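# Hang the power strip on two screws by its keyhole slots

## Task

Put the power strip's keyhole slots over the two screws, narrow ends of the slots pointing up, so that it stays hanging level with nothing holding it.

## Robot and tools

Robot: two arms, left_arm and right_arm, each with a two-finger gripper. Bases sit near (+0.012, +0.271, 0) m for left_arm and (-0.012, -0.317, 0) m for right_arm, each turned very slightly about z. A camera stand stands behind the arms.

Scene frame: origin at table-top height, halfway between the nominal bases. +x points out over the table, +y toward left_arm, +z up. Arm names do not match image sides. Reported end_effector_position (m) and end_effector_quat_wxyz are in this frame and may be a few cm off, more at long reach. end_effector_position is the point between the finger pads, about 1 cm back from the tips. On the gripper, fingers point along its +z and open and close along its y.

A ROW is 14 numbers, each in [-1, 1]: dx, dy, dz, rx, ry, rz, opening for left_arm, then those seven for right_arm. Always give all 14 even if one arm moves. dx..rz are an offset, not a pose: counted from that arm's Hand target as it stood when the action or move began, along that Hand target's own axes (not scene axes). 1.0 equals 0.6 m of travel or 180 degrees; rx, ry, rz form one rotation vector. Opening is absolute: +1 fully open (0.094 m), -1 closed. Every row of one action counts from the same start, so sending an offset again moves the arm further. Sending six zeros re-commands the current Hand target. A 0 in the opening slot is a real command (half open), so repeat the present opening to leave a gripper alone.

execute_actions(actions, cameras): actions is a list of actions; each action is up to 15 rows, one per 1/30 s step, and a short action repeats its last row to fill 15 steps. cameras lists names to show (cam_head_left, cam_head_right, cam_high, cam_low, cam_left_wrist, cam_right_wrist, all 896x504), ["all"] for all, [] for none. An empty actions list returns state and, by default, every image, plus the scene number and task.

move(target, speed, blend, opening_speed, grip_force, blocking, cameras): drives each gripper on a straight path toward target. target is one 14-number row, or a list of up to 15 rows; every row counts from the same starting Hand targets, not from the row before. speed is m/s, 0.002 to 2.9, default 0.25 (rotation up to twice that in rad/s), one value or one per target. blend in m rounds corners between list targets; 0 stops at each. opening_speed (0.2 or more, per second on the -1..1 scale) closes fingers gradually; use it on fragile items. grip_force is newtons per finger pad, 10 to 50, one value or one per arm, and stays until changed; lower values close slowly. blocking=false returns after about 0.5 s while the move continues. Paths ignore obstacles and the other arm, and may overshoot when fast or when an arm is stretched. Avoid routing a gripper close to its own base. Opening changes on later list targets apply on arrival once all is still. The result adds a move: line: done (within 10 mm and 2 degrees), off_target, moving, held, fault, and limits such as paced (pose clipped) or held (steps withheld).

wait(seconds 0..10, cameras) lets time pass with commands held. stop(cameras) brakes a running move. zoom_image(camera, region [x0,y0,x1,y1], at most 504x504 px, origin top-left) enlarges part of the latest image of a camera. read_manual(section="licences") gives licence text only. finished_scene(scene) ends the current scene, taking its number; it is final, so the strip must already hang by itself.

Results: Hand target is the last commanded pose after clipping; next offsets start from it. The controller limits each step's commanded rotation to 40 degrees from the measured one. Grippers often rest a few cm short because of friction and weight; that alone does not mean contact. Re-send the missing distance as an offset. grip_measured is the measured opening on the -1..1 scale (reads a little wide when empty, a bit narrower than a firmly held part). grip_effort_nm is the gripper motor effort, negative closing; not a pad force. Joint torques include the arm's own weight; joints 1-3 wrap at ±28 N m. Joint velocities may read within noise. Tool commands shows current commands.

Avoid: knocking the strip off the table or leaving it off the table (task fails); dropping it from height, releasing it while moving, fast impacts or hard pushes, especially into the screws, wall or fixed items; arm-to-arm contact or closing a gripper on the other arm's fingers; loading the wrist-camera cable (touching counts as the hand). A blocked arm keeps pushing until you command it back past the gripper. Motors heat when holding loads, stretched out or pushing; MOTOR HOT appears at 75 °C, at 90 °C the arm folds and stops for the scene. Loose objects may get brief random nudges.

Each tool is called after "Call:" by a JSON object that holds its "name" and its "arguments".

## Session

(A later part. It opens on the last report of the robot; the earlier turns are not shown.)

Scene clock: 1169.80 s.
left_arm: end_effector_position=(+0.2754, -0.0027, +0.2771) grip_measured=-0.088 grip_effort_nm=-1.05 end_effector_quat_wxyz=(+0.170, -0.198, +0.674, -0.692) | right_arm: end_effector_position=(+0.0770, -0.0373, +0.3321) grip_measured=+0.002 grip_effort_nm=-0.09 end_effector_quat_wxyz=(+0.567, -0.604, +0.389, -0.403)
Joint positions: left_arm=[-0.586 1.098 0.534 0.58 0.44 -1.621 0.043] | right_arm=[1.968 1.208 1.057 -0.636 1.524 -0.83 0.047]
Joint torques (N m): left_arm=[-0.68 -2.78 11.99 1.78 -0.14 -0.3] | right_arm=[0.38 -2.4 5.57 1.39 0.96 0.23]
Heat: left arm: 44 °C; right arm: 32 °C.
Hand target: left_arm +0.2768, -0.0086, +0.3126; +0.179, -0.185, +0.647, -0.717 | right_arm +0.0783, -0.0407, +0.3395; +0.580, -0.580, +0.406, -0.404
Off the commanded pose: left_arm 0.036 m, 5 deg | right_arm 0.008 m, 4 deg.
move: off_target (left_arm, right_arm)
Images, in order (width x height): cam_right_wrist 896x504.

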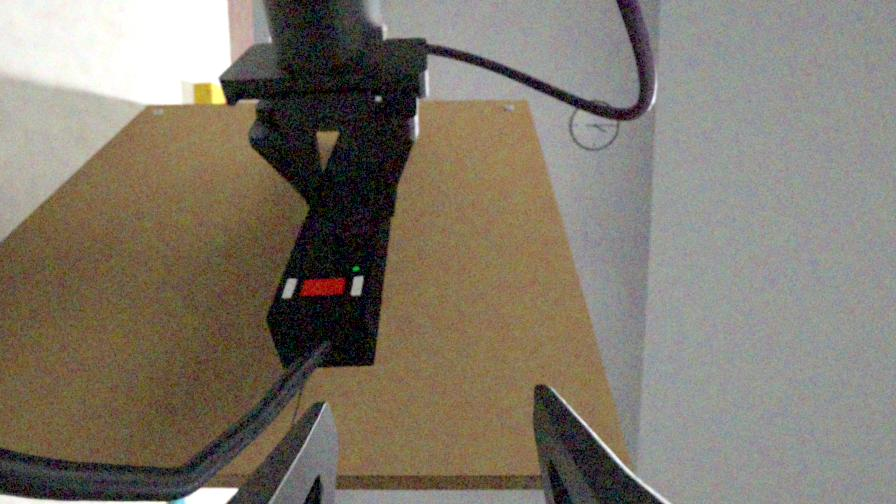

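Call:
{"name": "move", "arguments": {"target": [0,0.001,0.02,0,0,0.005,-0.45,0,0,0,0,0,0,0], "speed": 0.03}}

Call:
{"name": "move", "arguments": {"target": [0,0.03,0.0,0,0,0.0,-0.45,0,0,0,0,0,0,0], "speed": 0.03, "cameras": ["cam_right_wrist"]}}

Scene clock: 1179.10 s.
left_arm: end_effector_position=(+0.2799, -0.0111, +0.2765) grip_measured=-0.088 grip_effort_nm=-1.05 end_effector_quat_wxyz=(+0.170, -0.200, +0.676, -0.688) | right_arm: end_effector_position=(+0.0770, -0.0373, +0.3321) grip_measured=+0.002 grip_effort_nm=-0.09 end_effector_quat_wxyz=(+0.567, -0.604, +0.389, -0.403)
Joint positions: left_arm=[-0.609 1.136 0.561 0.58 0.414 -1.619 0.043] | right_arm=[1.968 1.208 1.057 -0.636 1.524 -0.83 0.047]
Joint torques (N m): left_arm=[-0.75 -2.33 12.01 2.01 -0.11 -0.12] | right_arm=[0.44 -2.58 5.64 1.4 0.93 0.26]
Heat: left arm: 45 °C; right arm: 32 °C.
Hand target: left_arm +0.2828, -0.0190, +0.3131; +0.185, -0.180, +0.649, -0.716 | right_arm +0.0783, -0.0407, +0.3395; +0.580, -0.580, +0.406, -0.404
Off the commanded pose: left_arm 0.038 m, 5 deg | right_arm 0.008 m, 4 deg.
move: off_target (left_arm, right_arm)

Scene clock: 1180.23 s.
left_arm: end_effector_position=(+0.2837, -0.0163, +0.2740) grip_measured=-0.088 grip_effort_nm=-1.05 end_effector_quat_wxyz=(+0.175, -0.193, +0.674, -0.691) | right_arm: end_effector_position=(+0.0770, -0.0373, +0.3321) grip_measured=+0.002 grip_effort_nm=-0.09 end_effector_quat_wxyz=(+0.567, -0.604, +0.389, -0.403)
Joint positions: left_arm=[-0.615 1.177 0.561 0.634 0.411 -1.61 0.043] | right_arm=[1.968 1.208 1.057 -0.636 1.524 -0.83 0.047]
Joint torques (N m): left_arm=[-0.72 -2.35 8.05 2.41 -0.14 -0.22] | right_arm=[0.44 -2.48 5.55 1.39 0.96 0.24]
Heat: left arm: 45 °C; right arm: 32 °C.
Hand target: left_arm +0.2833, -0.0206, +0.2952; +0.185, -0.180, +0.649, -0.716 | right_arm +0.0783, -0.0407, +0.3395; +0.580, -0.580, +0.406, -0.404
Off the commanded pose: left_arm 0.022 m, 4 deg | right_arm 0.008 m, 4 deg.
move: off_target (left_arm, right_arm)
Images, in order (width x height): cam_right_wrist 896x504.

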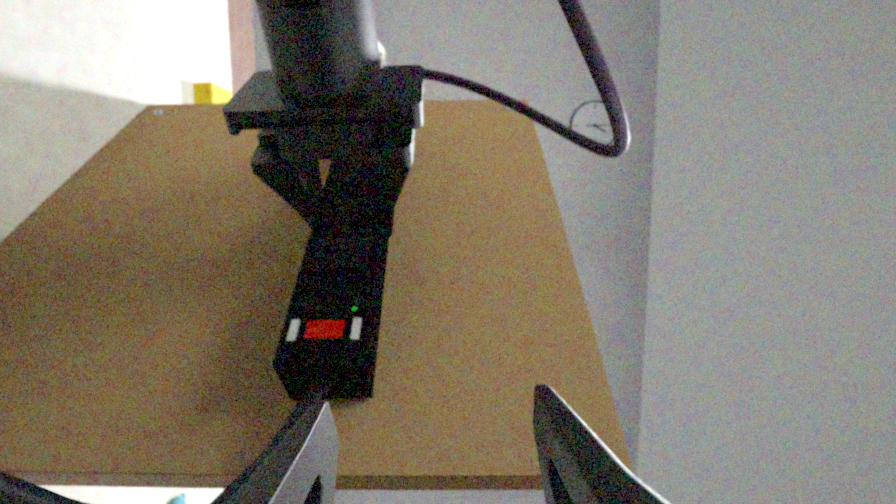

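Call:
{"name": "move", "arguments": {"target": [[-0.005,0.0,-0.04,0,0,0.0,-0.45,0,0,0,0,0,0,0],[-0.005,0.038,-0.0405,0,0,0.0,-0.45,0,0,0,0,0,0,0]], "speed": 0.04, "cameras": ["cam_right_wrist"]}}

Scene clock: 1211.60 s.
left_arm: end_effector_position=(+0.2763, +0.0012, +0.2432) grip_measured=-0.088 grip_effort_nm=-1.05 end_effector_quat_wxyz=(+0.171, -0.202, +0.682, -0.682) | right_arm: end_effector_position=(+0.0770, -0.0373, +0.3321) grip_measured=+0.002 grip_effort_nm=-0.09 end_effector_quat_wxyz=(+0.567, -0.604, +0.389, -0.403)
Joint positions: left_arm=[-0.573 1.147 0.442 0.693 0.445 -1.608 0.043] | right_arm=[1.968 1.208 1.057 -0.636 1.524 -0.83 0.047]
Joint torques (N m): left_arm=[0.17 -2.7 7.02 2.7 0.08 -0.28] | right_arm=[0.51 -2.48 5.59 1.38 0.95 0.23]
Heat: left arm: 45 °C; right arm: 32 °C.
Hand target: left_arm +0.2746, -0.0002, +0.2701; +0.185, -0.180, +0.649, -0.716 | right_arm +0.0783, -0.0407, +0.3395; +0.580, -0.580, +0.406, -0.404
Off the commanded pose: left_arm 0.027 m, 6 deg | right_arm 0.008 m, 4 deg.
move: off_target (left_arm, right_arm)
Images, in order (width x height): cam_right_wrist 896x504.

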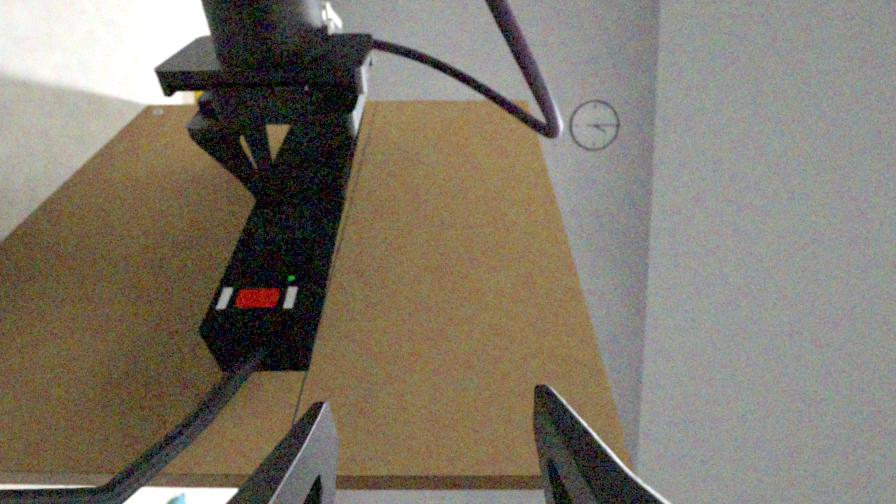

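Call:
{"name": "move", "arguments": {"target": [[0,-0.05,0.0,0,0,0.0,-0.45,0,0,0,0,0,0,0],[0,-0.05,0.025,0,0,0.0,-0.45,0,0,0,0,0,0,0]], "speed": 0.04, "cameras": ["cam_right_wrist"]}}

Scene clock: 1221.53 s.
left_arm: end_effector_position=(+0.2789, -0.0045, +0.2677) grip_measured=-0.088 grip_effort_nm=-1.05 end_effector_quat_wxyz=(+0.175, -0.191, +0.674, -0.692) | right_arm: end_effector_position=(+0.0770, -0.0373, +0.3321) grip_measured=+0.002 grip_effort_nm=-0.09 end_effector_quat_wxyz=(+0.567, -0.604, +0.389, -0.403)
Joint positions: left_arm=[-0.581 1.139 0.511 0.649 0.448 -1.608 0.043] | right_arm=[1.968 1.208 1.057 -0.636 1.524 -0.83 0.047]
Joint torques (N m): left_arm=[-0.76 -3.03 11.66 1.77 -0.21 -0.31] | right_arm=[0.5 -2.58 5.61 1.37 0.95 0.27]
Heat: left arm: 47 °C; right arm: 32 °C.
Hand target: left_arm +0.2811, -0.0105, +0.3015; +0.185, -0.180, +0.649, -0.716 | right_arm +0.0783, -0.0407, +0.3395; +0.580, -0.580, +0.406, -0.404
Off the commanded pose: left_arm 0.034 m, 4 deg | right_arm 0.008 m, 4 deg.
move: off_target (left_arm, right_arm)
Images, in order (width x height): cam_right_wrist 896x504.

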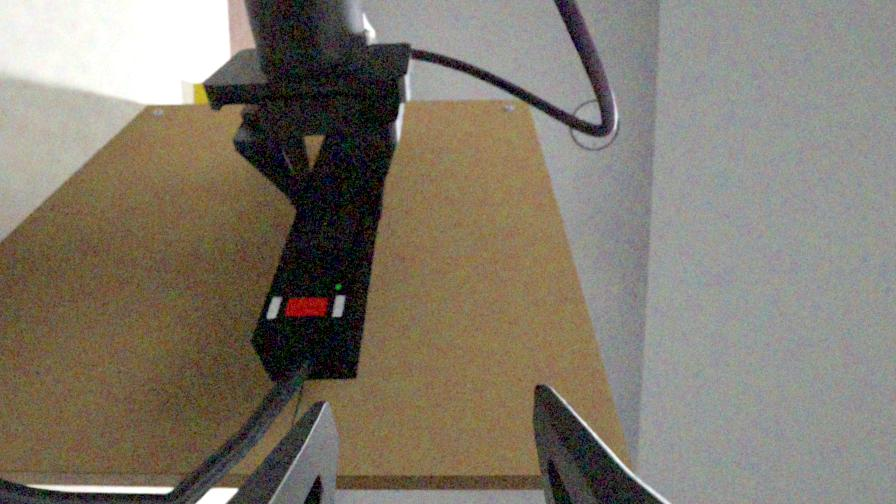

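Call:
{"name": "move", "arguments": {"target": [0,0.012,0.01,0,0,0.0,-0.45,0,0,0,0,0,0,0], "speed": 0.03}}

Call:
{"name": "move", "arguments": {"target": [0,0.008,0.0,0,0,0.0,-0.45,0,0,0,0,0,0,0], "speed": 0.03, "cameras": ["cam_right_wrist"]}}

Scene clock: 1227.13 s.
left_arm: end_effector_position=(+0.2817, -0.0095, +0.2551) grip_measured=-0.088 grip_effort_nm=-1.05 end_effector_quat_wxyz=(+0.167, -0.199, +0.683, -0.682) | right_arm: end_effector_position=(+0.0770, -0.0373, +0.3321) grip_measured=+0.002 grip_effort_nm=-0.09 end_effector_quat_wxyz=(+0.567, -0.604, +0.389, -0.403)
Joint positions: left_arm=[-0.593 1.174 0.511 0.649 0.435 -1.608 0.043] | right_arm=[1.968 1.208 1.057 -0.636 1.524 -0.83 0.047]
Joint torques (N m): left_arm=[-0.76 -3.18 10.97 2.23 -0.13 -0.29] | right_arm=[0.55 -2.55 5.76 1.37 0.93 0.26]
Heat: left arm: 47 °C; right arm: 32 °C.
Hand target: left_arm +0.2843, -0.0163, +0.2949; +0.185, -0.180, +0.649, -0.716 | right_arm +0.0783, -0.0407, +0.3395; +0.580, -0.580, +0.406, -0.404
Off the commanded pose: left_arm 0.040 m, 6 deg | right_arm 0.008 m, 4 deg.
move: off_target (left_arm, right_arm)

Scene clock: 1228.13 s.
left_arm: end_effector_position=(+0.2833, -0.0102, +0.2506) grip_measured=-0.088 grip_effort_nm=-1.05 end_effector_quat_wxyz=(+0.165, -0.203, +0.686, -0.679) | right_arm: end_effector_position=(+0.0770, -0.0373, +0.3321) grip_measured=+0.002 grip_effort_nm=-0.08 end_effector_quat_wxyz=(+0.567, -0.604, +0.389, -0.403)
Joint positions: left_arm=[-0.593 1.187 0.511 0.649 0.433 -1.608 0.043] | right_arm=[1.968 1.208 1.057 -0.636 1.524 -0.83 0.047]
Joint torques (N m): left_arm=[-0.91 -3.19 9.99 2.48 -0.18 -0.29] | right_arm=[0.53 -2.54 5.5 1.39 0.92 0.29]
Heat: left arm: 47 °C; right arm: 32 °C.
Hand target: left_arm +0.2844, -0.0167, +0.2901; +0.185, -0.180, +0.649, -0.716 | right_arm +0.0783, -0.0407, +0.3395; +0.580, -0.580, +0.406, -0.404
Off the commanded pose: left_arm 0.040 m, 7 deg | right_arm 0.008 m, 4 deg.
move: off_target (left_arm, right_arm)
Images, in order (width x height): cam_right_wrist 896x504.

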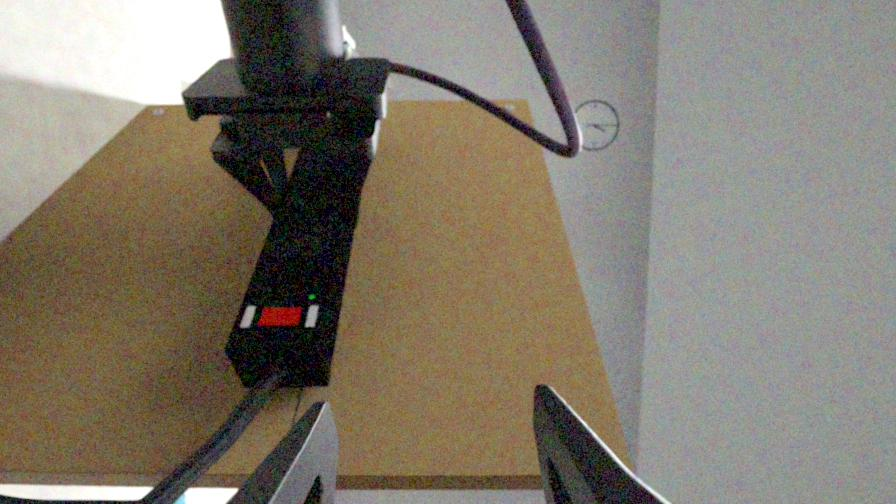

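Call:
{"name": "move", "arguments": {"target": [0,0.007,0.0,0,0,0.0,-0.45,0,0,0,0,0,0,0], "speed": 0.02}}

Call:
{"name": "move", "arguments": {"target": [0,0.006,0.0,0,0,0.0,-0.45,0,0,0,0,0,0,0], "speed": 0.02}}

Call:
{"name": "move", "arguments": {"target": [0,0.006,0.0,0,0,0.0,-0.45,0,0,0,0,0,0,0], "speed": 0.02}}

Call:
{"name": "move", "arguments": {"target": [0,0.006,0.0,0,0,0.0,-0.45,0,0,0,0,0,0,0], "speed": 0.02, "cameras": ["cam_right_wrist"]}}

Scene clock: 1235.43 s.
left_arm: end_effector_position=(+0.2845, -0.0108, +0.2473) grip_measured=-0.088 grip_effort_nm=-1.05 end_effector_quat_wxyz=(+0.164, -0.205, +0.688, -0.676) | right_arm: end_effector_position=(+0.0770, -0.0373, +0.3321) grip_measured=+0.002 grip_effort_nm=-0.09 end_effector_quat_wxyz=(+0.567, -0.604, +0.389, -0.403)
Joint positions: left_arm=[-0.593 1.196 0.511 0.65 0.432 -1.608 0.043] | right_arm=[1.968 1.208 1.057 -0.636 1.524 -0.83 0.047]
Joint torques (N m): left_arm=[-1.03 -3.34 9.11 2.7 -0.16 -0.28] | right_arm=[0.38 -2.63 5.56 1.38 0.95 0.28]
Heat: left arm: 48 °C; right arm: 32 °C.
Hand target: left_arm +0.2846, -0.0171, +0.2859; +0.185, -0.180, +0.649, -0.716 | right_arm +0.0783, -0.0407, +0.3395; +0.580, -0.580, +0.406, -0.404
Off the commanded pose: left_arm 0.039 m, 7 deg | right_arm 0.008 m, 4 deg.
move: off_target (left_arm, right_arm)

Scene clock: 1236.43 s.
left_arm: end_effector_position=(+0.2846, -0.0122, +0.2474) grip_measured=-0.088 grip_effort_nm=-1.05 end_effector_quat_wxyz=(+0.164, -0.203, +0.688, -0.678) | right_arm: end_effector_position=(+0.0770, -0.0373, +0.3321) grip_measured=+0.002 grip_effort_nm=-0.09 end_effector_quat_wxyz=(+0.567, -0.604, +0.389, -0.403)
Joint positions: left_arm=[-0.596 1.204 0.511 0.662 0.431 -1.608 0.043] | right_arm=[1.968 1.208 1.057 -0.636 1.524 -0.83 0.047]
Joint torques (N m): left_arm=[-0.83 -3.26 8.21 2.75 -0.18 -0.26] | right_arm=[0.5 -2.51 5.55 1.39 0.94 0.27]
Heat: left arm: 49 °C; right arm: 32 °C.
Hand target: left_arm +0.2847, -0.0174, +0.2823; +0.185, -0.180, +0.649, -0.716 | right_arm +0.0783, -0.0407, +0.3395; +0.580, -0.580, +0.406, -0.404
Off the commanded pose: left_arm 0.035 m, 7 deg | right_arm 0.008 m, 4 deg.
move: off_target (left_arm, right_arm)

Scene clock: 1237.43 s.
left_arm: end_effector_position=(+0.2850, -0.0125, +0.2475) grip_measured=-0.088 grip_effort_nm=-1.05 end_effector_quat_wxyz=(+0.165, -0.203, +0.687, -0.678) | right_arm: end_effector_position=(+0.0770, -0.0373, +0.3321) grip_measured=+0.002 grip_effort_nm=-0.08 end_effector_quat_wxyz=(+0.567, -0.604, +0.389, -0.403)
Joint positions: left_arm=[-0.596 1.207 0.511 0.667 0.431 -1.608 0.043] | right_arm=[1.968 1.208 1.057 -0.636 1.524 -0.83 0.047]
Joint torques (N m): left_arm=[-0.92 -2.77 7.56 2.86 -0.18 -0.25] | right_arm=[0.46 -2.54 5.63 1.37 0.95 0.29]
Heat: left arm: 49 °C; right arm: 32 °C.
Hand target: left_arm +0.2848, -0.0177, +0.2787; +0.185, -0.180, +0.649, -0.716 | right_arm +0.0783, -0.0407, +0.3395; +0.580, -0.580, +0.406, -0.404
Off the commanded pose: left_arm 0.032 m, 7 deg | right_arm 0.008 m, 4 deg.
move: off_target (left_arm, right_arm)

Scene clock: 1238.47 s.
left_arm: end_effector_position=(+0.2850, -0.0125, +0.2472) grip_measured=-0.088 grip_effort_nm=-1.05 end_effector_quat_wxyz=(+0.167, -0.201, +0.683, -0.682) | right_arm: end_effector_position=(+0.0770, -0.0373, +0.3321) grip_measured=+0.002 grip_effort_nm=-0.09 end_effector_quat_wxyz=(+0.567, -0.604, +0.389, -0.403)
Joint positions: left_arm=[-0.596 1.216 0.5 0.701 0.431 -1.611 0.043] | right_arm=[1.968 1.208 1.057 -0.636 1.524 -0.83 0.047]
Joint torques (N m): left_arm=[-1.01 -2.54 7.69 2.71 -0.2 -0.21] | right_arm=[0.46 -2.39 5.67 1.39 0.93 0.25]
Heat: left arm: 49 °C; right arm: 32 °C.
Hand target: left_arm +0.2849, -0.0181, +0.2751; +0.185, -0.180, +0.649, -0.716 | right_arm +0.0783, -0.0407, +0.3395; +0.580, -0.580, +0.406, -0.404
Off the commanded pose: left_arm 0.028 m, 6 deg | right_arm 0.008 m, 4 deg.
move: off_target (left_arm, right_arm)
Images, in order (width x height): cam_right_wrist 896x504.

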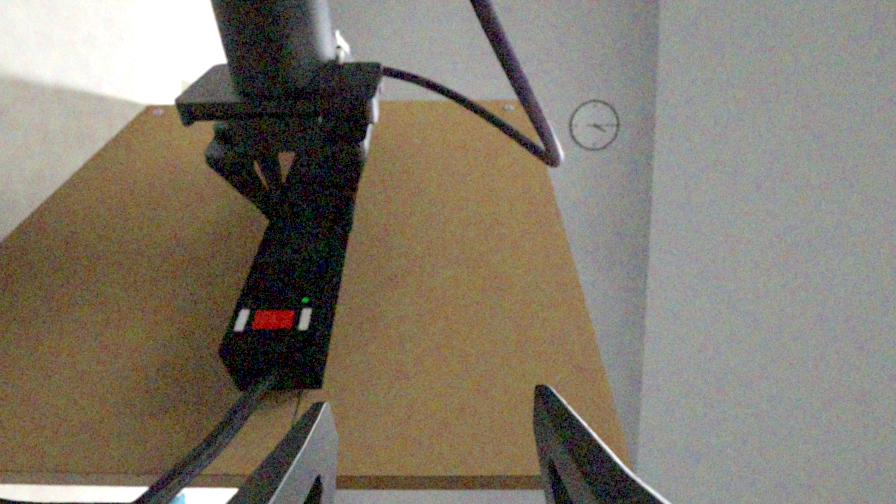

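Call:
{"name": "zoom_image", "arguments": {"camera": "cam_right_wrist", "region": [210, 140, 390, 400]}}

Scaled by 1.938.

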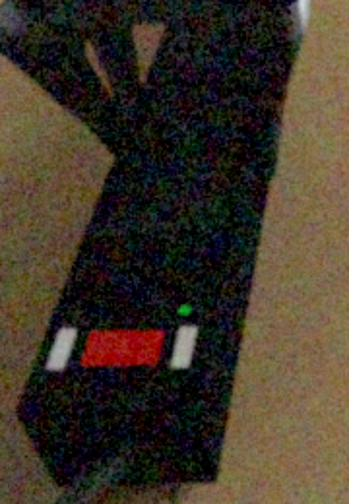

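Call:
{"name": "move", "arguments": {"target": [0,0.0,0.006,0,0,0.008,-0.45,0,0,0,0,0,0,0], "speed": 0.02}}

Call:
{"name": "move", "arguments": {"target": [0,-0.002,0.0,0,0,0.006,-0.45,0,0,0,0,0,0,0], "speed": 0.02}}

Call:
{"name": "move", "arguments": {"target": [0,-0.002,0.0,0,0,0.006,-0.45,0,0,0,0,0,0,0], "speed": 0.02, "cameras": ["cam_right_wrist"]}}

Call:
{"name": "zoom_image", "arguments": {"camera": "cam_right_wrist", "region": [210, 140, 390, 400]}}

Scene clock: 1254.33 s.
left_arm: end_effector_position=(+0.2854, -0.0127, +0.2470) grip_measured=-0.088 grip_effort_nm=-1.05 end_effector_quat_wxyz=(+0.167, -0.200, +0.683, -0.683) | right_arm: end_effector_position=(+0.0770, -0.0373, +0.3321) grip_measured=+0.002 grip_effort_nm=-0.08 end_effector_quat_wxyz=(+0.567, -0.604, +0.389, -0.403)
Joint positions: left_arm=[-0.596 1.219 0.5 0.705 0.431 -1.61 0.043] | right_arm=[1.968 1.208 1.057 -0.636 1.524 -0.83 0.047]
Joint torques (N m): left_arm=[-1.54 -1.91 8.5 2.68 -0.3 0.07] | right_arm=[0.53 -2.54 5.65 1.38 0.93 0.29]
Heat: left arm: 48 °C; right arm: 33 °C.
Hand target: left_arm +0.2867, -0.0212, +0.2755; +0.194, -0.172, +0.651, -0.714 | right_arm +0.0783, -0.0407, +0.3395; +0.580, -0.580, +0.406, -0.404
Off the commanded pose: left_arm 0.030 m, 7 deg | right_arm 0.008 m, 4 deg.
move: off_target (left_arm, right_arm)

Scene clock: 1255.40 s.
left_arm: end_effector_position=(+0.2854, -0.0127, +0.2470) grip_measured=-0.088 grip_effort_nm=-1.05 end_effector_quat_wxyz=(+0.170, -0.197, +0.684, -0.682) | right_arm: end_effector_position=(+0.0770, -0.0373, +0.3321) grip_measured=+0.002 grip_effort_nm=-0.09 end_effector_quat_wxyz=(+0.567, -0.604, +0.389, -0.403)
Joint positions: left_arm=[-0.596 1.219 0.5 0.705 0.431 -1.6 0.043] | right_arm=[1.968 1.208 1.057 -0.636 1.524 -0.83 0.047]
Joint torques (N m): left_arm=[-1.5 -2.17 8.73 2.65 -0.29 0.16] | right_arm=[0.5 -2.45 5.75 1.4 0.95 0.26]
Heat: left arm: 49 °C; right arm: 33 °C.
Hand target: left_arm +0.2867, -0.0211, +0.2767; +0.201, -0.166, +0.653, -0.712 | right_arm +0.0783, -0.0407, +0.3395; +0.580, -0.580, +0.406, -0.404
Off the commanded pose: left_arm 0.031 m, 7 deg | right_arm 0.008 m, 4 deg.
move: off_target (left_arm, right_arm)

Scene clock: 1256.47 s.
left_arm: end_effector_position=(+0.2854, -0.0127, +0.2470) grip_measured=-0.088 grip_effort_nm=-1.05 end_effector_quat_wxyz=(+0.171, -0.196, +0.684, -0.682) | right_arm: end_effector_position=(+0.0770, -0.0373, +0.3321) grip_measured=+0.002 grip_effort_nm=-0.09 end_effector_quat_wxyz=(+0.567, -0.604, +0.389, -0.403)
Joint positions: left_arm=[-0.596 1.219 0.5 0.705 0.431 -1.598 0.043] | right_arm=[1.968 1.208 1.057 -0.636 1.524 -0.83 0.047]
Joint torques (N m): left_arm=[-1.58 -2.37 8.95 2.57 -0.31 0.36] | right_arm=[0.54 -2.58 5.65 1.37 0.95 0.25]
Heat: left arm: 49 °C; right arm: 33 °C.
Hand target: left_arm +0.2866, -0.0210, +0.2779; +0.207, -0.160, +0.654, -0.710 | right_arm +0.0783, -0.0407, +0.3395; +0.580, -0.580, +0.406, -0.404
Off the commanded pose: left_arm 0.032 m, 8 deg | right_arm 0.008 m, 4 deg.
move: off_target (left_arm, right_arm)
Images, in order (width x height): cam_right_wrist 896x504.

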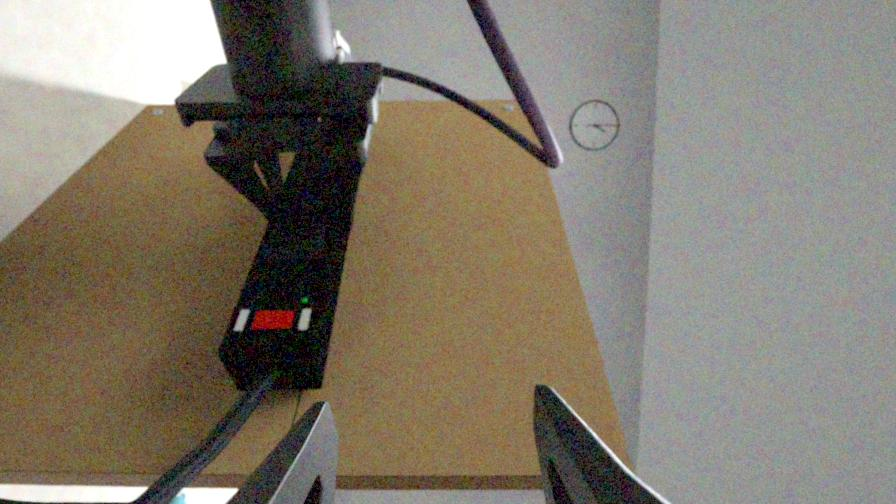

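Scaled by 1.938.

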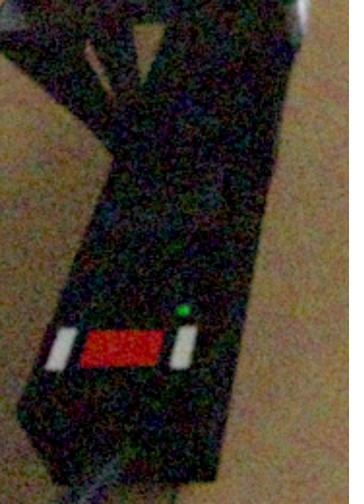

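Call:
{"name": "move", "arguments": {"target": [0,-0.002,0.0,0,0,0.02,-0.45,0,0,0,0,0,0,0], "speed": 0.02}}

Call:
{"name": "move", "arguments": {"target": [0,-0.002,0.0,0,0,0.012,-0.45,0,0,0,0,0,0,0], "speed": 0.02, "cameras": ["cam_right_wrist"]}}

Call:
{"name": "zoom_image", "arguments": {"camera": "cam_right_wrist", "region": [210, 140, 390, 400]}}

Scene clock: 1262.83 s.
left_arm: end_effector_position=(+0.2854, -0.0128, +0.2489) grip_measured=-0.088 grip_effort_nm=-1.05 end_effector_quat_wxyz=(+0.194, -0.173, +0.688, -0.678) | right_arm: end_effector_position=(+0.0770, -0.0373, +0.3321) grip_measured=+0.002 grip_effort_nm=-0.08 end_effector_quat_wxyz=(+0.567, -0.604, +0.389, -0.403)
Joint positions: left_arm=[-0.596 1.219 0.5 0.713 0.431 -1.535 0.043] | right_arm=[1.968 1.208 1.057 -0.636 1.524 -0.83 0.047]
Joint torques (N m): left_arm=[-1.51 -2.47 9.11 2.45 -0.31 0.4] | right_arm=[0.49 -2.5 5.71 1.37 0.93 0.27]
Heat: left arm: 49 °C; right arm: 33 °C.
Hand target: left_arm +0.2865, -0.0209, +0.2791; +0.229, -0.139, +0.659, -0.703 | right_arm +0.0783, -0.0407, +0.3395; +0.580, -0.580, +0.406, -0.404
Off the commanded pose: left_arm 0.031 m, 7 deg | right_arm 0.008 m, 4 deg.
move: off_target (left_arm, right_arm)

Scene clock: 1264.37 s.
left_arm: end_effector_position=(+0.2854, -0.0128, +0.2501) grip_measured=-0.088 grip_effort_nm=-1.05 end_effector_quat_wxyz=(+0.207, -0.160, +0.689, -0.676) | right_arm: end_effector_position=(+0.0770, -0.0373, +0.3321) grip_measured=+0.002 grip_effort_nm=-0.08 end_effector_quat_wxyz=(+0.567, -0.604, +0.389, -0.403)
Joint positions: left_arm=[-0.596 1.219 0.5 0.718 0.431 -1.5 0.043] | right_arm=[1.968 1.208 1.057 -0.636 1.524 -0.83 0.047]
Joint torques (N m): left_arm=[-1.55 -2.78 9.47 2.33 -0.31 0.37] | right_arm=[0.29 -2.48 5.67 1.37 0.94 0.27]
Heat: left arm: 49 °C; right arm: 33 °C.
Hand target: left_arm +0.2863, -0.0209, +0.2803; +0.243, -0.126, +0.661, -0.698 | right_arm +0.0783, -0.0407, +0.3395; +0.580, -0.580, +0.406, -0.404
Off the commanded pose: left_arm 0.031 m, 7 deg | right_arm 0.008 m, 4 deg.
move: off_target (left_arm, right_arm)
Images, in order (width x height): cam_right_wrist 896x504.

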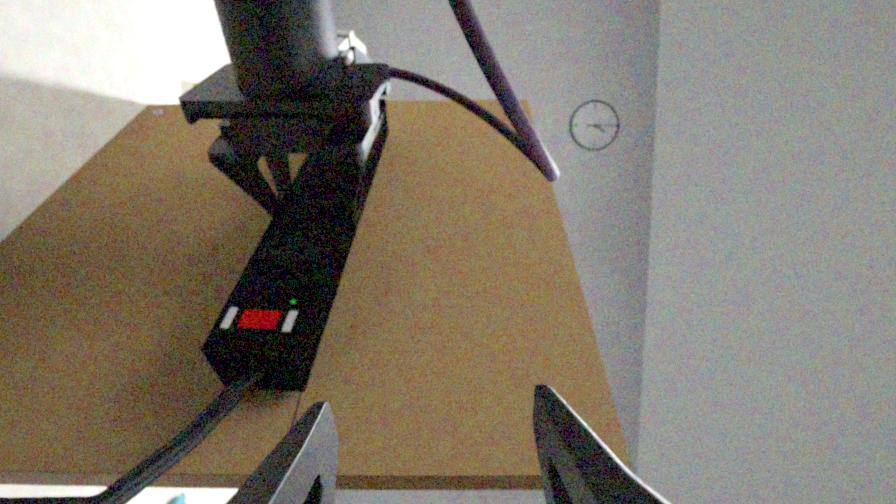

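Scaled by 1.938.

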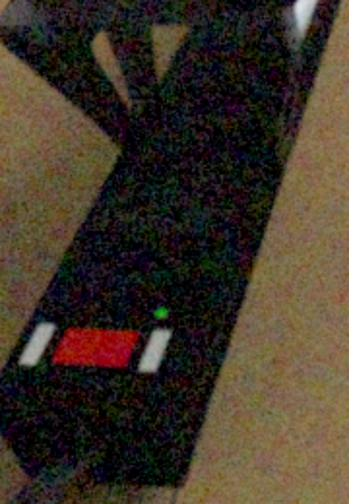

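Call:
{"name": "move", "arguments": {"target": [0,0.0,-0.035,0,0,0.0,-0.45,0,0,0,0,0,0,0], "speed": 0.03, "cameras": ["cam_right_wrist"]}}

Scene clock: 1272.77 s.
left_arm: end_effector_position=(+0.2818, -0.0060, +0.2504) grip_measured=-0.088 grip_effort_nm=-1.05 end_effector_quat_wxyz=(+0.224, -0.149, +0.689, -0.673) | right_arm: end_effector_position=(+0.0770, -0.0373, +0.3321) grip_measured=+0.002 grip_effort_nm=-0.09 end_effector_quat_wxyz=(+0.567, -0.604, +0.389, -0.403)
Joint positions: left_arm=[-0.587 1.185 0.474 0.718 0.432 -1.465 0.043] | right_arm=[1.968 1.208 1.057 -0.636 1.524 -0.83 0.047]
Joint torques (N m): left_arm=[0.58 -5.9 6.9 2.14 0.14 -0.04] | right_arm=[0.58 -2.44 5.71 1.39 0.97 0.28]
Heat: left arm: 49 °C; right arm: 33 °C.
Hand target: left_arm +0.2758, -0.0028, +0.2783; +0.243, -0.126, +0.661, -0.698 | right_arm +0.0783, -0.0407, +0.3395; +0.580, -0.580, +0.406, -0.404
Off the commanded pose: left_arm 0.029 m, 5 deg | right_arm 0.008 m, 4 deg.
move: off_target (left_arm, right_arm)
Images, in order (width x height): cam_right_wrist 896x504.

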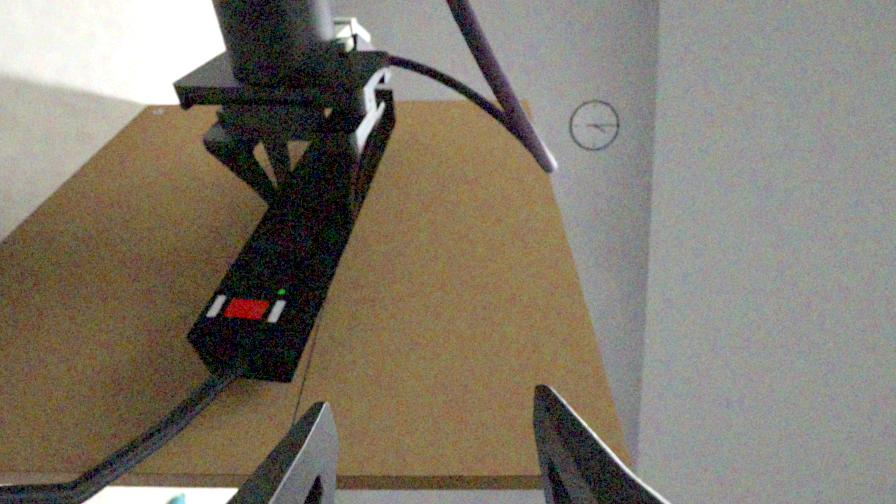

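Call:
{"name": "move", "arguments": {"target": [-0.043,0.006,-0.01,0,0,-0.02,-0.45,0,0,0,0,0,0,0], "speed": 0.04, "cameras": ["cam_right_wrist"]}}

Call:
{"name": "zoom_image", "arguments": {"camera": "cam_right_wrist", "region": [210, 120, 410, 380]}}

Scene clock: 1369.27 s.
left_arm: end_effector_position=(+0.2959, +0.0170, +0.2503) grip_measured=-0.088 grip_effort_nm=-1.05 end_effector_quat_wxyz=(+0.206, -0.169, +0.684, -0.679) | right_arm: end_effector_position=(+0.0770, -0.0373, +0.3321) grip_measured=+0.002 grip_effort_nm=-0.09 end_effector_quat_wxyz=(+0.567, -0.604, +0.389, -0.403)
Joint positions: left_arm=[-0.465 1.185 0.474 0.718 0.551 -1.521 0.043] | right_arm=[1.968 1.208 1.057 -0.636 1.524 -0.83 0.047]
Joint torques (N m): left_arm=[0.44 -3.23 8.23 2.32 0.18 -0.27] | right_arm=[0.49 -2.62 5.65 1.41 0.94 0.28]
Heat: left arm: 49 °C; right arm: 33 °C.
Hand target: left_arm +0.2954, +0.0154, +0.2779; +0.221, -0.147, +0.657, -0.706 | right_arm +0.0783, -0.0407, +0.3395; +0.580, -0.580, +0.406, -0.404
Off the commanded pose: left_arm 0.028 m, 5 deg | right_arm 0.008 m, 4 deg.
move: off_target (left_arm, right_arm)
Images, in order (width x height): cam_right_wrist 896x504.

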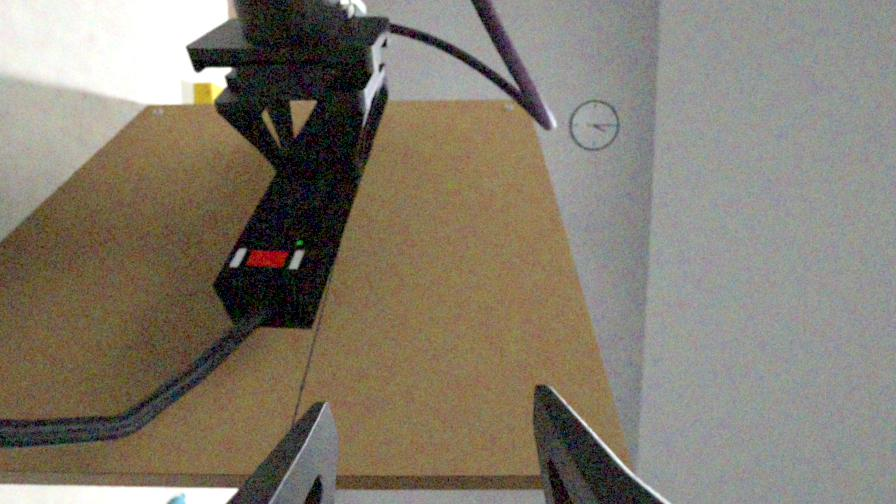

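Scaled by 1.938.

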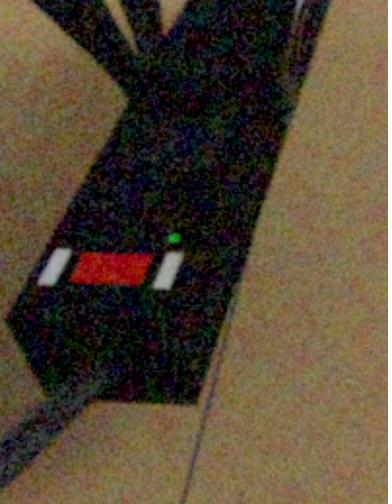

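Call:
{"name": "move", "arguments": {"target": [[0,0,0,0,0,-0.02,-0.45,0,0,0,0,0,0,0],[0,0,0.035,0,0,-0.02,-0.45,0,0,0,0,0,0,0]], "speed": 0.03, "cameras": ["cam_right_wrist"]}}

Call:
{"name": "zoom_image", "arguments": {"camera": "cam_right_wrist", "region": [210, 120, 410, 380]}}

Scene clock: 1382.73 s.
left_arm: end_effector_position=(+0.2998, +0.0056, +0.2330) grip_measured=-0.088 grip_effort_nm=-1.05 end_effector_quat_wxyz=(+0.169, -0.199, +0.693, -0.672) | right_arm: end_effector_position=(+0.0770, -0.0373, +0.3321) grip_measured=+0.002 grip_effort_nm=-0.09 end_effector_quat_wxyz=(+0.567, -0.604, +0.389, -0.403)
Joint positions: left_arm=[-0.494 1.251 0.488 0.718 0.533 -1.582 0.043] | right_arm=[1.968 1.208 1.057 -0.636 1.524 -0.83 0.047]
Joint torques (N m): left_arm=[-0.79 -3.4 11.14 2.55 -0.1 -0.26] | right_arm=[0.5 -2.51 5.63 1.39 0.93 0.28]
Heat: left arm: 50 °C; right arm: 33 °C.
Hand target: left_arm +0.3058, -0.0027, +0.2799; +0.198, -0.168, +0.652, -0.712 | right_arm +0.0783, -0.0407, +0.3395; +0.580, -0.580, +0.406, -0.404
Off the commanded pose: left_arm 0.048 m, 8 deg | right_arm 0.008 m, 4 deg.
move: off_target (left_arm, right_arm)
Images, in order (width x height): cam_right_wrist 896x504.

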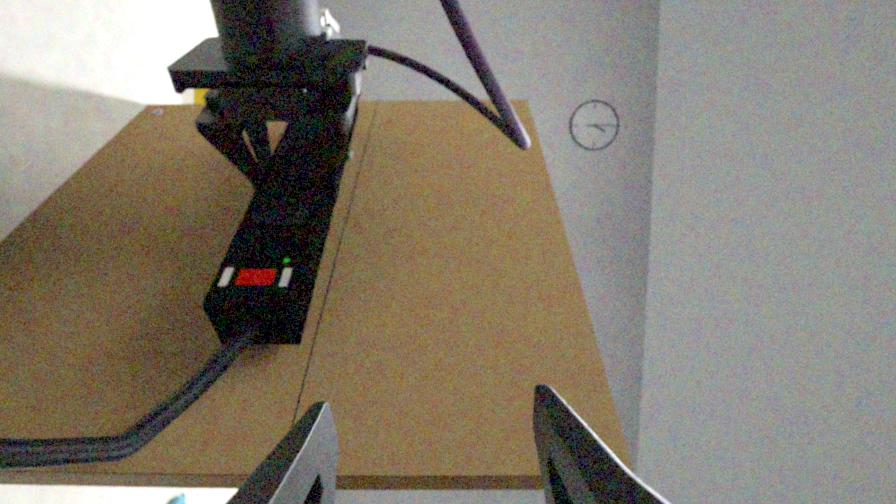

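Scaled by 1.938.

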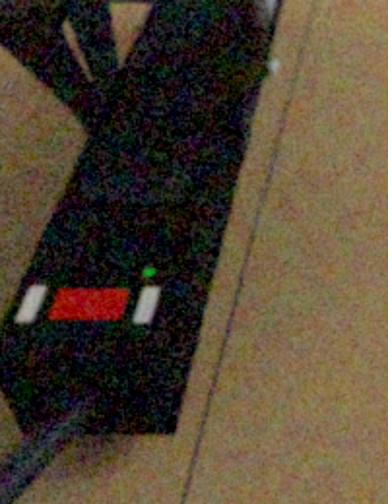

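Call:
{"name": "move", "arguments": {"target": [[0,-0.04,-0.02,0,0,0.006,-0.45,0,0,0,0,0,0,0]], "speed": 0.03}}

Scene clock: 1389.07 s.
left_arm: end_effector_position=(+0.3002, +0.0098, +0.2637) grip_measured=-0.088 grip_effort_nm=-1.05 end_effector_quat_wxyz=(+0.188, -0.186, +0.676, -0.688) | right_arm: end_effector_position=(+0.0770, -0.0373, +0.3321) grip_measured=+0.002 grip_effort_nm=-0.09 end_effector_quat_wxyz=(+0.567, -0.604, +0.389, -0.403)
Joint positions: left_arm=[-0.483 1.196 0.527 0.687 0.535 -1.582 0.043] | right_arm=[1.968 1.208 1.057 -0.636 1.524 -0.83 0.047]
Joint torques (N m): left_arm=[0.46 -6.02 11.29 1.49 0.11 -0.09] | right_arm=[0.38 -2.51 5.6 1.39 0.97 0.28]
Heat: left arm: 50 °C; right arm: 33 °C.
Hand target: left_arm +0.2983, +0.0094, +0.3026; +0.205, -0.162, +0.654, -0.710 | right_arm +0.0783, -0.0407, +0.3395; +0.580, -0.580, +0.406, -0.404
Off the commanded pose: left_arm 0.039 m, 5 deg | right_arm 0.008 m, 4 deg.
move: off_target (left_arm, right_arm)

Call:
{"name": "move", "arguments": {"target": [[0.0158,0,0,0,0,0,-0.45,0,0,0,0,0,0,0],[0.0158,0.0,0.0225,0,0,0,-0.45,0,0,0,0,0,0,0]], "speed": 0.03, "cameras": ["cam_right_wrist"]}}

Call:
{"name": "zoom_image", "arguments": {"camera": "cam_right_wrist", "region": [240, 120, 420, 400]}}

Scene clock: 1410.93 s.
left_arm: end_effector_position=(+0.2940, -0.0012, +0.2736) grip_measured=-0.088 grip_effort_nm=-1.05 end_effector_quat_wxyz=(+0.189, -0.176, +0.673, -0.693) | right_arm: end_effector_position=(+0.0770, -0.0373, +0.3321) grip_measured=+0.002 grip_effort_nm=-0.09 end_effector_quat_wxyz=(+0.567, -0.604, +0.389, -0.403)
Joint positions: left_arm=[-0.531 1.19 0.549 0.677 0.499 -1.578 0.043] | right_arm=[1.968 1.208 1.057 -0.636 1.524 -0.83 0.047]
Joint torques (N m): left_arm=[-0.81 -3.3 11.49 1.62 -0.2 -0.07] | right_arm=[0.51 -2.61 5.55 1.38 0.93 0.25]
Heat: left arm: 47 °C; right arm: 33 °C.
Hand target: left_arm +0.2969, -0.0070, +0.3035; +0.205, -0.162, +0.654, -0.710 | right_arm +0.0783, -0.0407, +0.3395; +0.580, -0.580, +0.406, -0.404
Off the commanded pose: left_arm 0.031 m, 4 deg | right_arm 0.008 m, 4 deg.
move: off_target (left_arm, right_arm)
Images, in order (width x height): cam_right_wrist 896x504.

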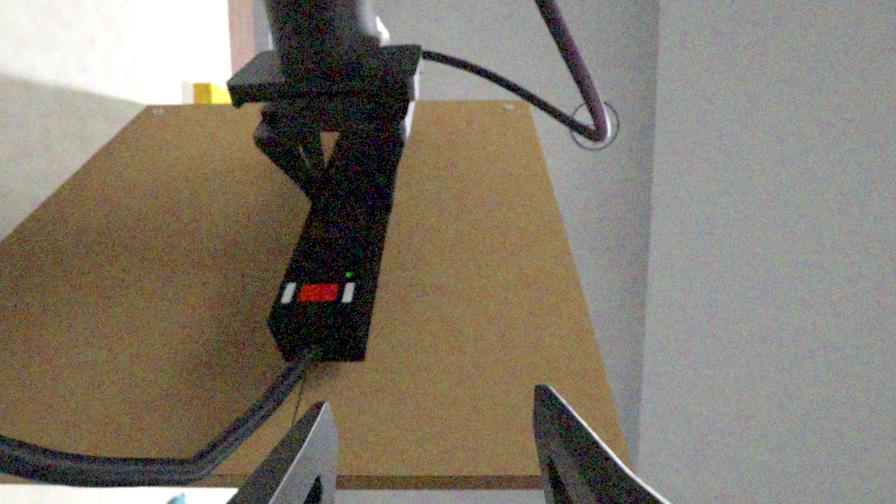

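Scaled by 1.800.

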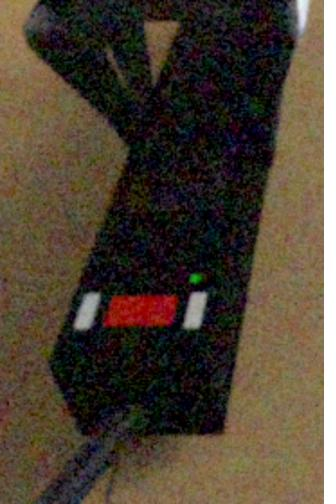

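Call:
{"name": "move", "arguments": {"target": [0,0.008,0.012,0,0,-0.01,-0.45,0,0,0,0,0,0,0], "speed": 0.03}}

Call:
{"name": "move", "arguments": {"target": [0,0.012,0.0,0,0,0,-0.45,0,0,0,0,0,0,0], "speed": 0.02}}

Call:
{"name": "move", "arguments": {"target": [0,0.006,0.0,0,0,0,-0.45,0,0,0,0,0,0,0], "speed": 0.02, "cameras": ["cam_right_wrist"]}}

Scene clock: 1418.93 s.
left_arm: end_effector_position=(+0.2955, -0.0050, +0.2652) grip_measured=-0.088 grip_effort_nm=-1.05 end_effector_quat_wxyz=(+0.182, -0.182, +0.679, -0.687) | right_arm: end_effector_position=(+0.0770, -0.0373, +0.3321) grip_measured=+0.002 grip_effort_nm=-0.08 end_effector_quat_wxyz=(+0.567, -0.604, +0.389, -0.403)
Joint positions: left_arm=[-0.54 1.213 0.549 0.677 0.493 -1.579 0.043] | right_arm=[1.968 1.208 1.057 -0.636 1.524 -0.83 0.047]
Joint torques (N m): left_arm=[-1.1 -2.62 11.92 1.96 -0.25 -0.4] | right_arm=[0.53 -2.54 5.65 1.37 0.92 0.24]
Heat: left arm: 47 °C; right arm: 33 °C.
Hand target: left_arm +0.3009, -0.0135, +0.2994; +0.194, -0.172, +0.651, -0.714 | right_arm +0.0783, -0.0407, +0.3395; +0.580, -0.580, +0.406, -0.404
Off the commanded pose: left_arm 0.036 m, 5 deg | right_arm 0.008 m, 4 deg.
move: off_target (left_arm, right_arm)

Scene clock: 1419.93 s.
left_arm: end_effector_position=(+0.2960, -0.0053, +0.2648) grip_measured=-0.088 grip_effort_nm=-1.05 end_effector_quat_wxyz=(+0.182, -0.182, +0.679, -0.688) | right_arm: end_effector_position=(+0.0770, -0.0373, +0.3321) grip_measured=+0.002 grip_effort_nm=-0.09 end_effector_quat_wxyz=(+0.567, -0.604, +0.389, -0.403)
Joint positions: left_arm=[-0.54 1.217 0.549 0.683 0.493 -1.581 0.043] | right_arm=[1.968 1.208 1.057 -0.636 1.524 -0.83 0.047]
Joint torques (N m): left_arm=[-1.21 -1.54 10.39 2.26 -0.3 -0.38] | right_arm=[0.36 -2.54 5.68 1.37 0.95 0.26]
Heat: left arm: 47 °C; right arm: 33 °C.
Hand target: left_arm +0.3012, -0.0141, +0.2922; +0.194, -0.172, +0.651, -0.713 | right_arm +0.0783, -0.0407, +0.3395; +0.580, -0.580, +0.406, -0.404
Off the commanded pose: left_arm 0.029 m, 5 deg | right_arm 0.008 m, 4 deg.
move: off_target (left_arm, right_arm)

Scene clock: 1420.93 s.
left_arm: end_effector_position=(+0.2960, -0.0056, +0.2651) grip_measured=-0.088 grip_effort_nm=-1.05 end_effector_quat_wxyz=(+0.182, -0.181, +0.678, -0.689) | right_arm: end_effector_position=(+0.0770, -0.0373, +0.3321) grip_measured=+0.002 grip_effort_nm=-0.09 end_effector_quat_wxyz=(+0.567, -0.604, +0.389, -0.403)
Joint positions: left_arm=[-0.54 1.219 0.549 0.686 0.494 -1.581 0.043] | right_arm=[1.968 1.208 1.057 -0.636 1.524 -0.83 0.047]
Joint torques (N m): left_arm=[-1.31 -1.07 9.7 2.41 -0.32 -0.35] | right_arm=[0.54 -2.48 5.59 1.38 0.92 0.27]
Heat: left arm: 47 °C; right arm: 33 °C.
Hand target: left_arm +0.3014, -0.0144, +0.2887; +0.194, -0.172, +0.651, -0.714 | right_arm +0.0783, -0.0407, +0.3395; +0.580, -0.580, +0.406, -0.404
Off the commanded pose: left_arm 0.026 m, 5 deg | right_arm 0.008 m, 4 deg.
move: off_target (left_arm, right_arm)
Images, in order (width x height): cam_right_wrist 896x504.

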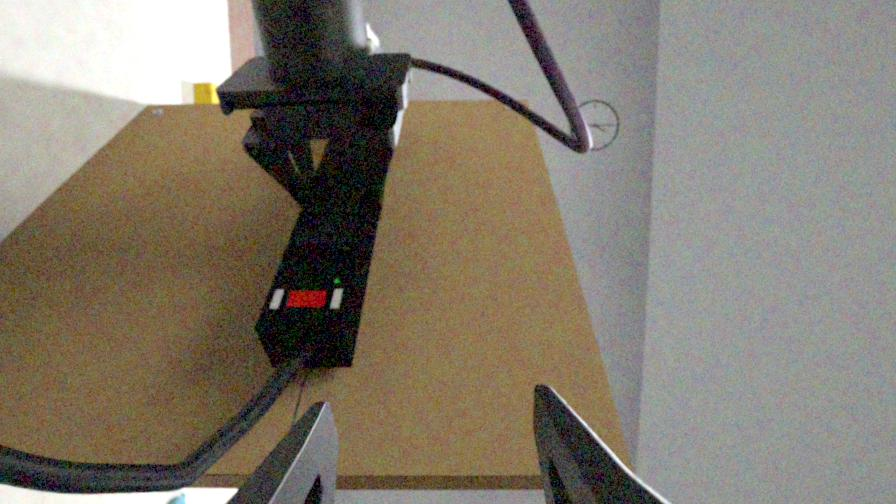

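Call:
{"name": "move", "arguments": {"target": [0,0.01,0.0,0,0,0,-0.45,0,0,0,0,0,0,0], "speed": 0.02}}

Call:
{"name": "move", "arguments": {"target": [0,0.006,0.0,0,0,0,-0.45,0,0,0,0,0,0,0], "speed": 0.02}}

Call:
{"name": "move", "arguments": {"target": [0,0.006,0.0,0,0,0,-0.45,0,0,0,0,0,0,0], "speed": 0.02}}

Call:
{"name": "move", "arguments": {"target": [0,0.006,0.0,0,0,0,-0.45,0,0,0,0,0,0,0], "speed": 0.02}}

Scene clock: 1427.23 s.
left_arm: end_effector_position=(+0.2961, -0.0054, +0.2648) grip_measured=-0.088 grip_effort_nm=-1.05 end_effector_quat_wxyz=(+0.183, -0.179, +0.675, -0.692) | right_arm: end_effector_position=(+0.0770, -0.0373, +0.3321) grip_measured=+0.002 grip_effort_nm=-0.09 end_effector_quat_wxyz=(+0.567, -0.604, +0.389, -0.403)
Joint positions: left_arm=[-0.538 1.227 0.54 0.716 0.496 -1.585 0.043] | right_arm=[1.968 1.208 1.057 -0.636 1.524 -0.83 0.047]
Joint torques (N m): left_arm=[-1.44 -0.43 9.17 2.4 -0.37 -0.31] | right_arm=[0.42 -2.58 5.56 1.38 0.94 0.28]
Heat: left arm: 48 °C; right arm: 33 °C.
Hand target: left_arm +0.3017, -0.0148, +0.2827; +0.194, -0.172, +0.651, -0.714 | right_arm +0.0783, -0.0407, +0.3395; +0.580, -0.580, +0.406, -0.404
Off the commanded pose: left_arm 0.021 m, 4 deg | right_arm 0.008 m, 4 deg.
move: off_target (left_arm, right_arm)

Scene clock: 1428.27 s.
left_arm: end_effector_position=(+0.2960, -0.0054, +0.2645) grip_measured=-0.088 grip_effort_nm=-1.05 end_effector_quat_wxyz=(+0.185, -0.177, +0.670, -0.697) | right_arm: end_effector_position=(+0.0770, -0.0373, +0.3321) grip_measured=+0.002 grip_effort_nm=-0.09 end_effector_quat_wxyz=(+0.567, -0.604, +0.389, -0.403)
Joint positions: left_arm=[-0.538 1.236 0.529 0.751 0.497 -1.59 0.043] | right_arm=[1.968 1.208 1.057 -0.636 1.524 -0.83 0.047]
Joint torques (N m): left_arm=[-1.47 -0.31 9.2 2.28 -0.39 -0.24] | right_arm=[0.38 -2.61 5.55 1.39 0.93 0.25]
Heat: left arm: 48 °C; right arm: 33 °C.
Hand target: left_arm +0.3019, -0.0151, +0.2791; +0.194, -0.172, +0.651, -0.714 | right_arm +0.0783, -0.0407, +0.3395; +0.580, -0.580, +0.406, -0.404
Off the commanded pose: left_arm 0.019 m, 3 deg | right_arm 0.008 m, 4 deg.
move: off_target (left_arm, right_arm)

Scene clock: 1429.50 s.
left_arm: end_effector_position=(+0.2962, -0.0051, +0.2638) grip_measured=-0.088 grip_effort_nm=-1.05 end_effector_quat_wxyz=(+0.187, -0.175, +0.666, -0.701) | right_arm: end_effector_position=(+0.0770, -0.0373, +0.3321) grip_measured=+0.002 grip_effort_nm=-0.09 end_effector_quat_wxyz=(+0.567, -0.604, +0.389, -0.403)
Joint positions: left_arm=[-0.537 1.247 0.518 0.786 0.498 -1.596 0.043] | right_arm=[1.968 1.208 1.057 -0.636 1.524 -0.83 0.047]
Joint torques (N m): left_arm=[-1.65 -0.13 9.37 2.11 -0.41 -0.16] | right_arm=[0.38 -2.48 5.52 1.37 0.91 0.25]
Heat: left arm: 48 °C; right arm: 33 °C.
Hand target: left_arm +0.3021, -0.0154, +0.2755; +0.194, -0.172, +0.651, -0.713 | right_arm +0.0783, -0.0407, +0.3395; +0.580, -0.580, +0.406, -0.404
Off the commanded pose: left_arm 0.017 m, 2 deg | right_arm 0.008 m, 4 deg.
move: off_target (left_arm, right_arm)

Scene clock: 1430.63 s.
left_arm: end_effector_position=(+0.2961, -0.0050, +0.2632) grip_measured=-0.088 grip_effort_nm=-1.05 end_effector_quat_wxyz=(+0.188, -0.174, +0.662, -0.705) | right_arm: end_effector_position=(+0.0770, -0.0373, +0.3321) grip_measured=+0.002 grip_effort_nm=-0.09 end_effector_quat_wxyz=(+0.567, -0.604, +0.389, -0.403)
Joint positions: left_arm=[-0.537 1.257 0.508 0.822 0.498 -1.601 0.043] | right_arm=[1.968 1.208 1.057 -0.636 1.524 -0.83 0.047]
Joint torques (N m): left_arm=[-1.74 -0.08 9.31 1.95 -0.42 -0.11] | right_arm=[0.58 -2.54 5.59 1.37 0.96 0.23]
Heat: left arm: 48 °C; right arm: 33 °C.
Hand target: left_arm +0.3023, -0.0157, +0.2720; +0.194, -0.172, +0.651, -0.714 | right_arm +0.0783, -0.0407, +0.3395; +0.580, -0.580, +0.406, -0.404
Off the commanded pose: left_arm 0.015 m, 2 deg | right_arm 0.008 m, 4 deg.
move: off_target (left_arm, right_arm)

Call:
{"name": "move", "arguments": {"target": [[0,0.0,-0.04,0,0,0,-0.45,0,0,0,0,0,0,0]], "speed": 0.03, "cameras": ["cam_right_wrist"]}}

Scene clock: 1440.10 s.
left_arm: end_effector_position=(+0.2965, +0.0019, +0.2492) grip_measured=-0.088 grip_effort_nm=-1.05 end_effector_quat_wxyz=(+0.186, -0.186, +0.668, -0.697) | right_arm: end_effector_position=(+0.0770, -0.0373, +0.3321) grip_measured=+0.002 grip_effort_nm=-0.08 end_effector_quat_wxyz=(+0.567, -0.604, +0.389, -0.403)
Joint positions: left_arm=[-0.52 1.256 0.471 0.83 0.5 -1.603 0.043] | right_arm=[1.968 1.208 1.057 -0.636 1.524 -0.83 0.047]
Joint torques (N m): left_arm=[0.43 -6.43 6.64 1.66 0.1 -0.15] | right_arm=[0.36 -2.5 5.81 1.37 0.95 0.27]
Heat: left arm: 48 °C; right arm: 33 °C.
Hand target: left_arm +0.2903, +0.0050, +0.2697; +0.194, -0.172, +0.651, -0.714 | right_arm +0.0783, -0.0407, +0.3395; +0.580, -0.580, +0.406, -0.404
Off the commanded pose: left_arm 0.022 m, 3 deg | right_arm 0.008 m, 4 deg.
move: off_target (left_arm, right_arm)
Images, in order (width x height): cam_right_wrist 896x504.

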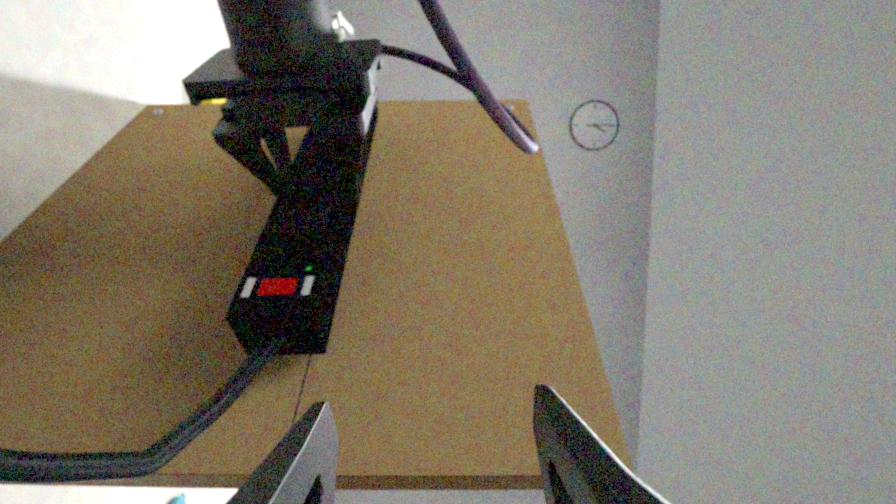

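Call:
{"name": "move", "arguments": {"target": [[0,-0.005,0.03,0,0,0,-0.45,0,0,0,0,0,0,0]], "speed": 0.03, "cameras": ["cam_right_wrist"]}}

Scene clock: 1445.87 s.
left_arm: end_effector_position=(+0.2942, -0.0035, +0.2442) grip_measured=-0.088 grip_effort_nm=-1.05 end_effector_quat_wxyz=(+0.179, -0.186, +0.672, -0.694) | right_arm: end_effector_position=(+0.0770, -0.0373, +0.3321) grip_measured=+0.002 grip_effort_nm=-0.09 end_effector_quat_wxyz=(+0.567, -0.604, +0.389, -0.403)
Joint positions: left_arm=[-0.538 1.27 0.471 0.83 0.493 -1.603 0.043] | right_arm=[1.968 1.208 1.057 -0.636 1.524 -0.83 0.047]
Joint torques (N m): left_arm=[-0.77 -3.47 11.19 1.67 -0.21 -0.11] | right_arm=[0.46 -2.51 5.57 1.39 0.94 0.28]
Heat: left arm: 47 °C; right arm: 33 °C.
Hand target: left_arm +0.2991, -0.0103, +0.2744; +0.194, -0.172, +0.651, -0.714 | right_arm +0.0783, -0.0407, +0.3395; +0.580, -0.580, +0.406, -0.404
Off the commanded pose: left_arm 0.031 m, 4 deg | right_arm 0.008 m, 4 deg.
move: off_target (left_arm, right_arm)
Images, in order (width x height): cam_right_wrist 896x504.

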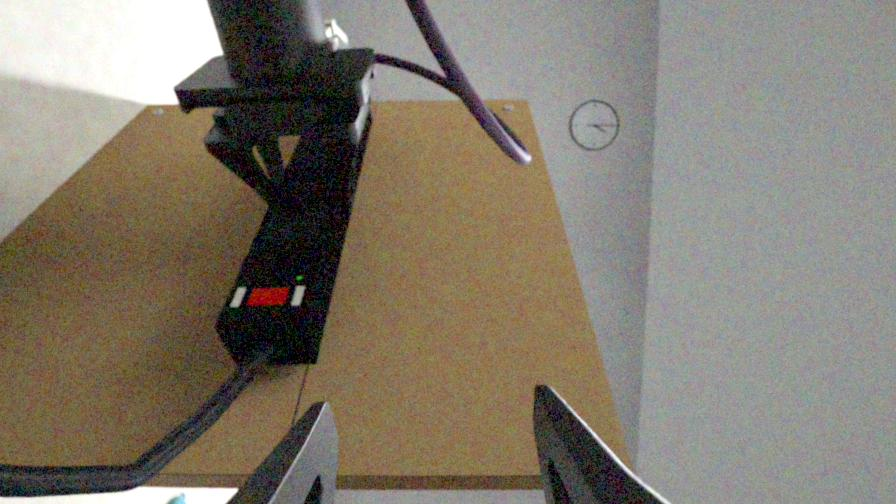

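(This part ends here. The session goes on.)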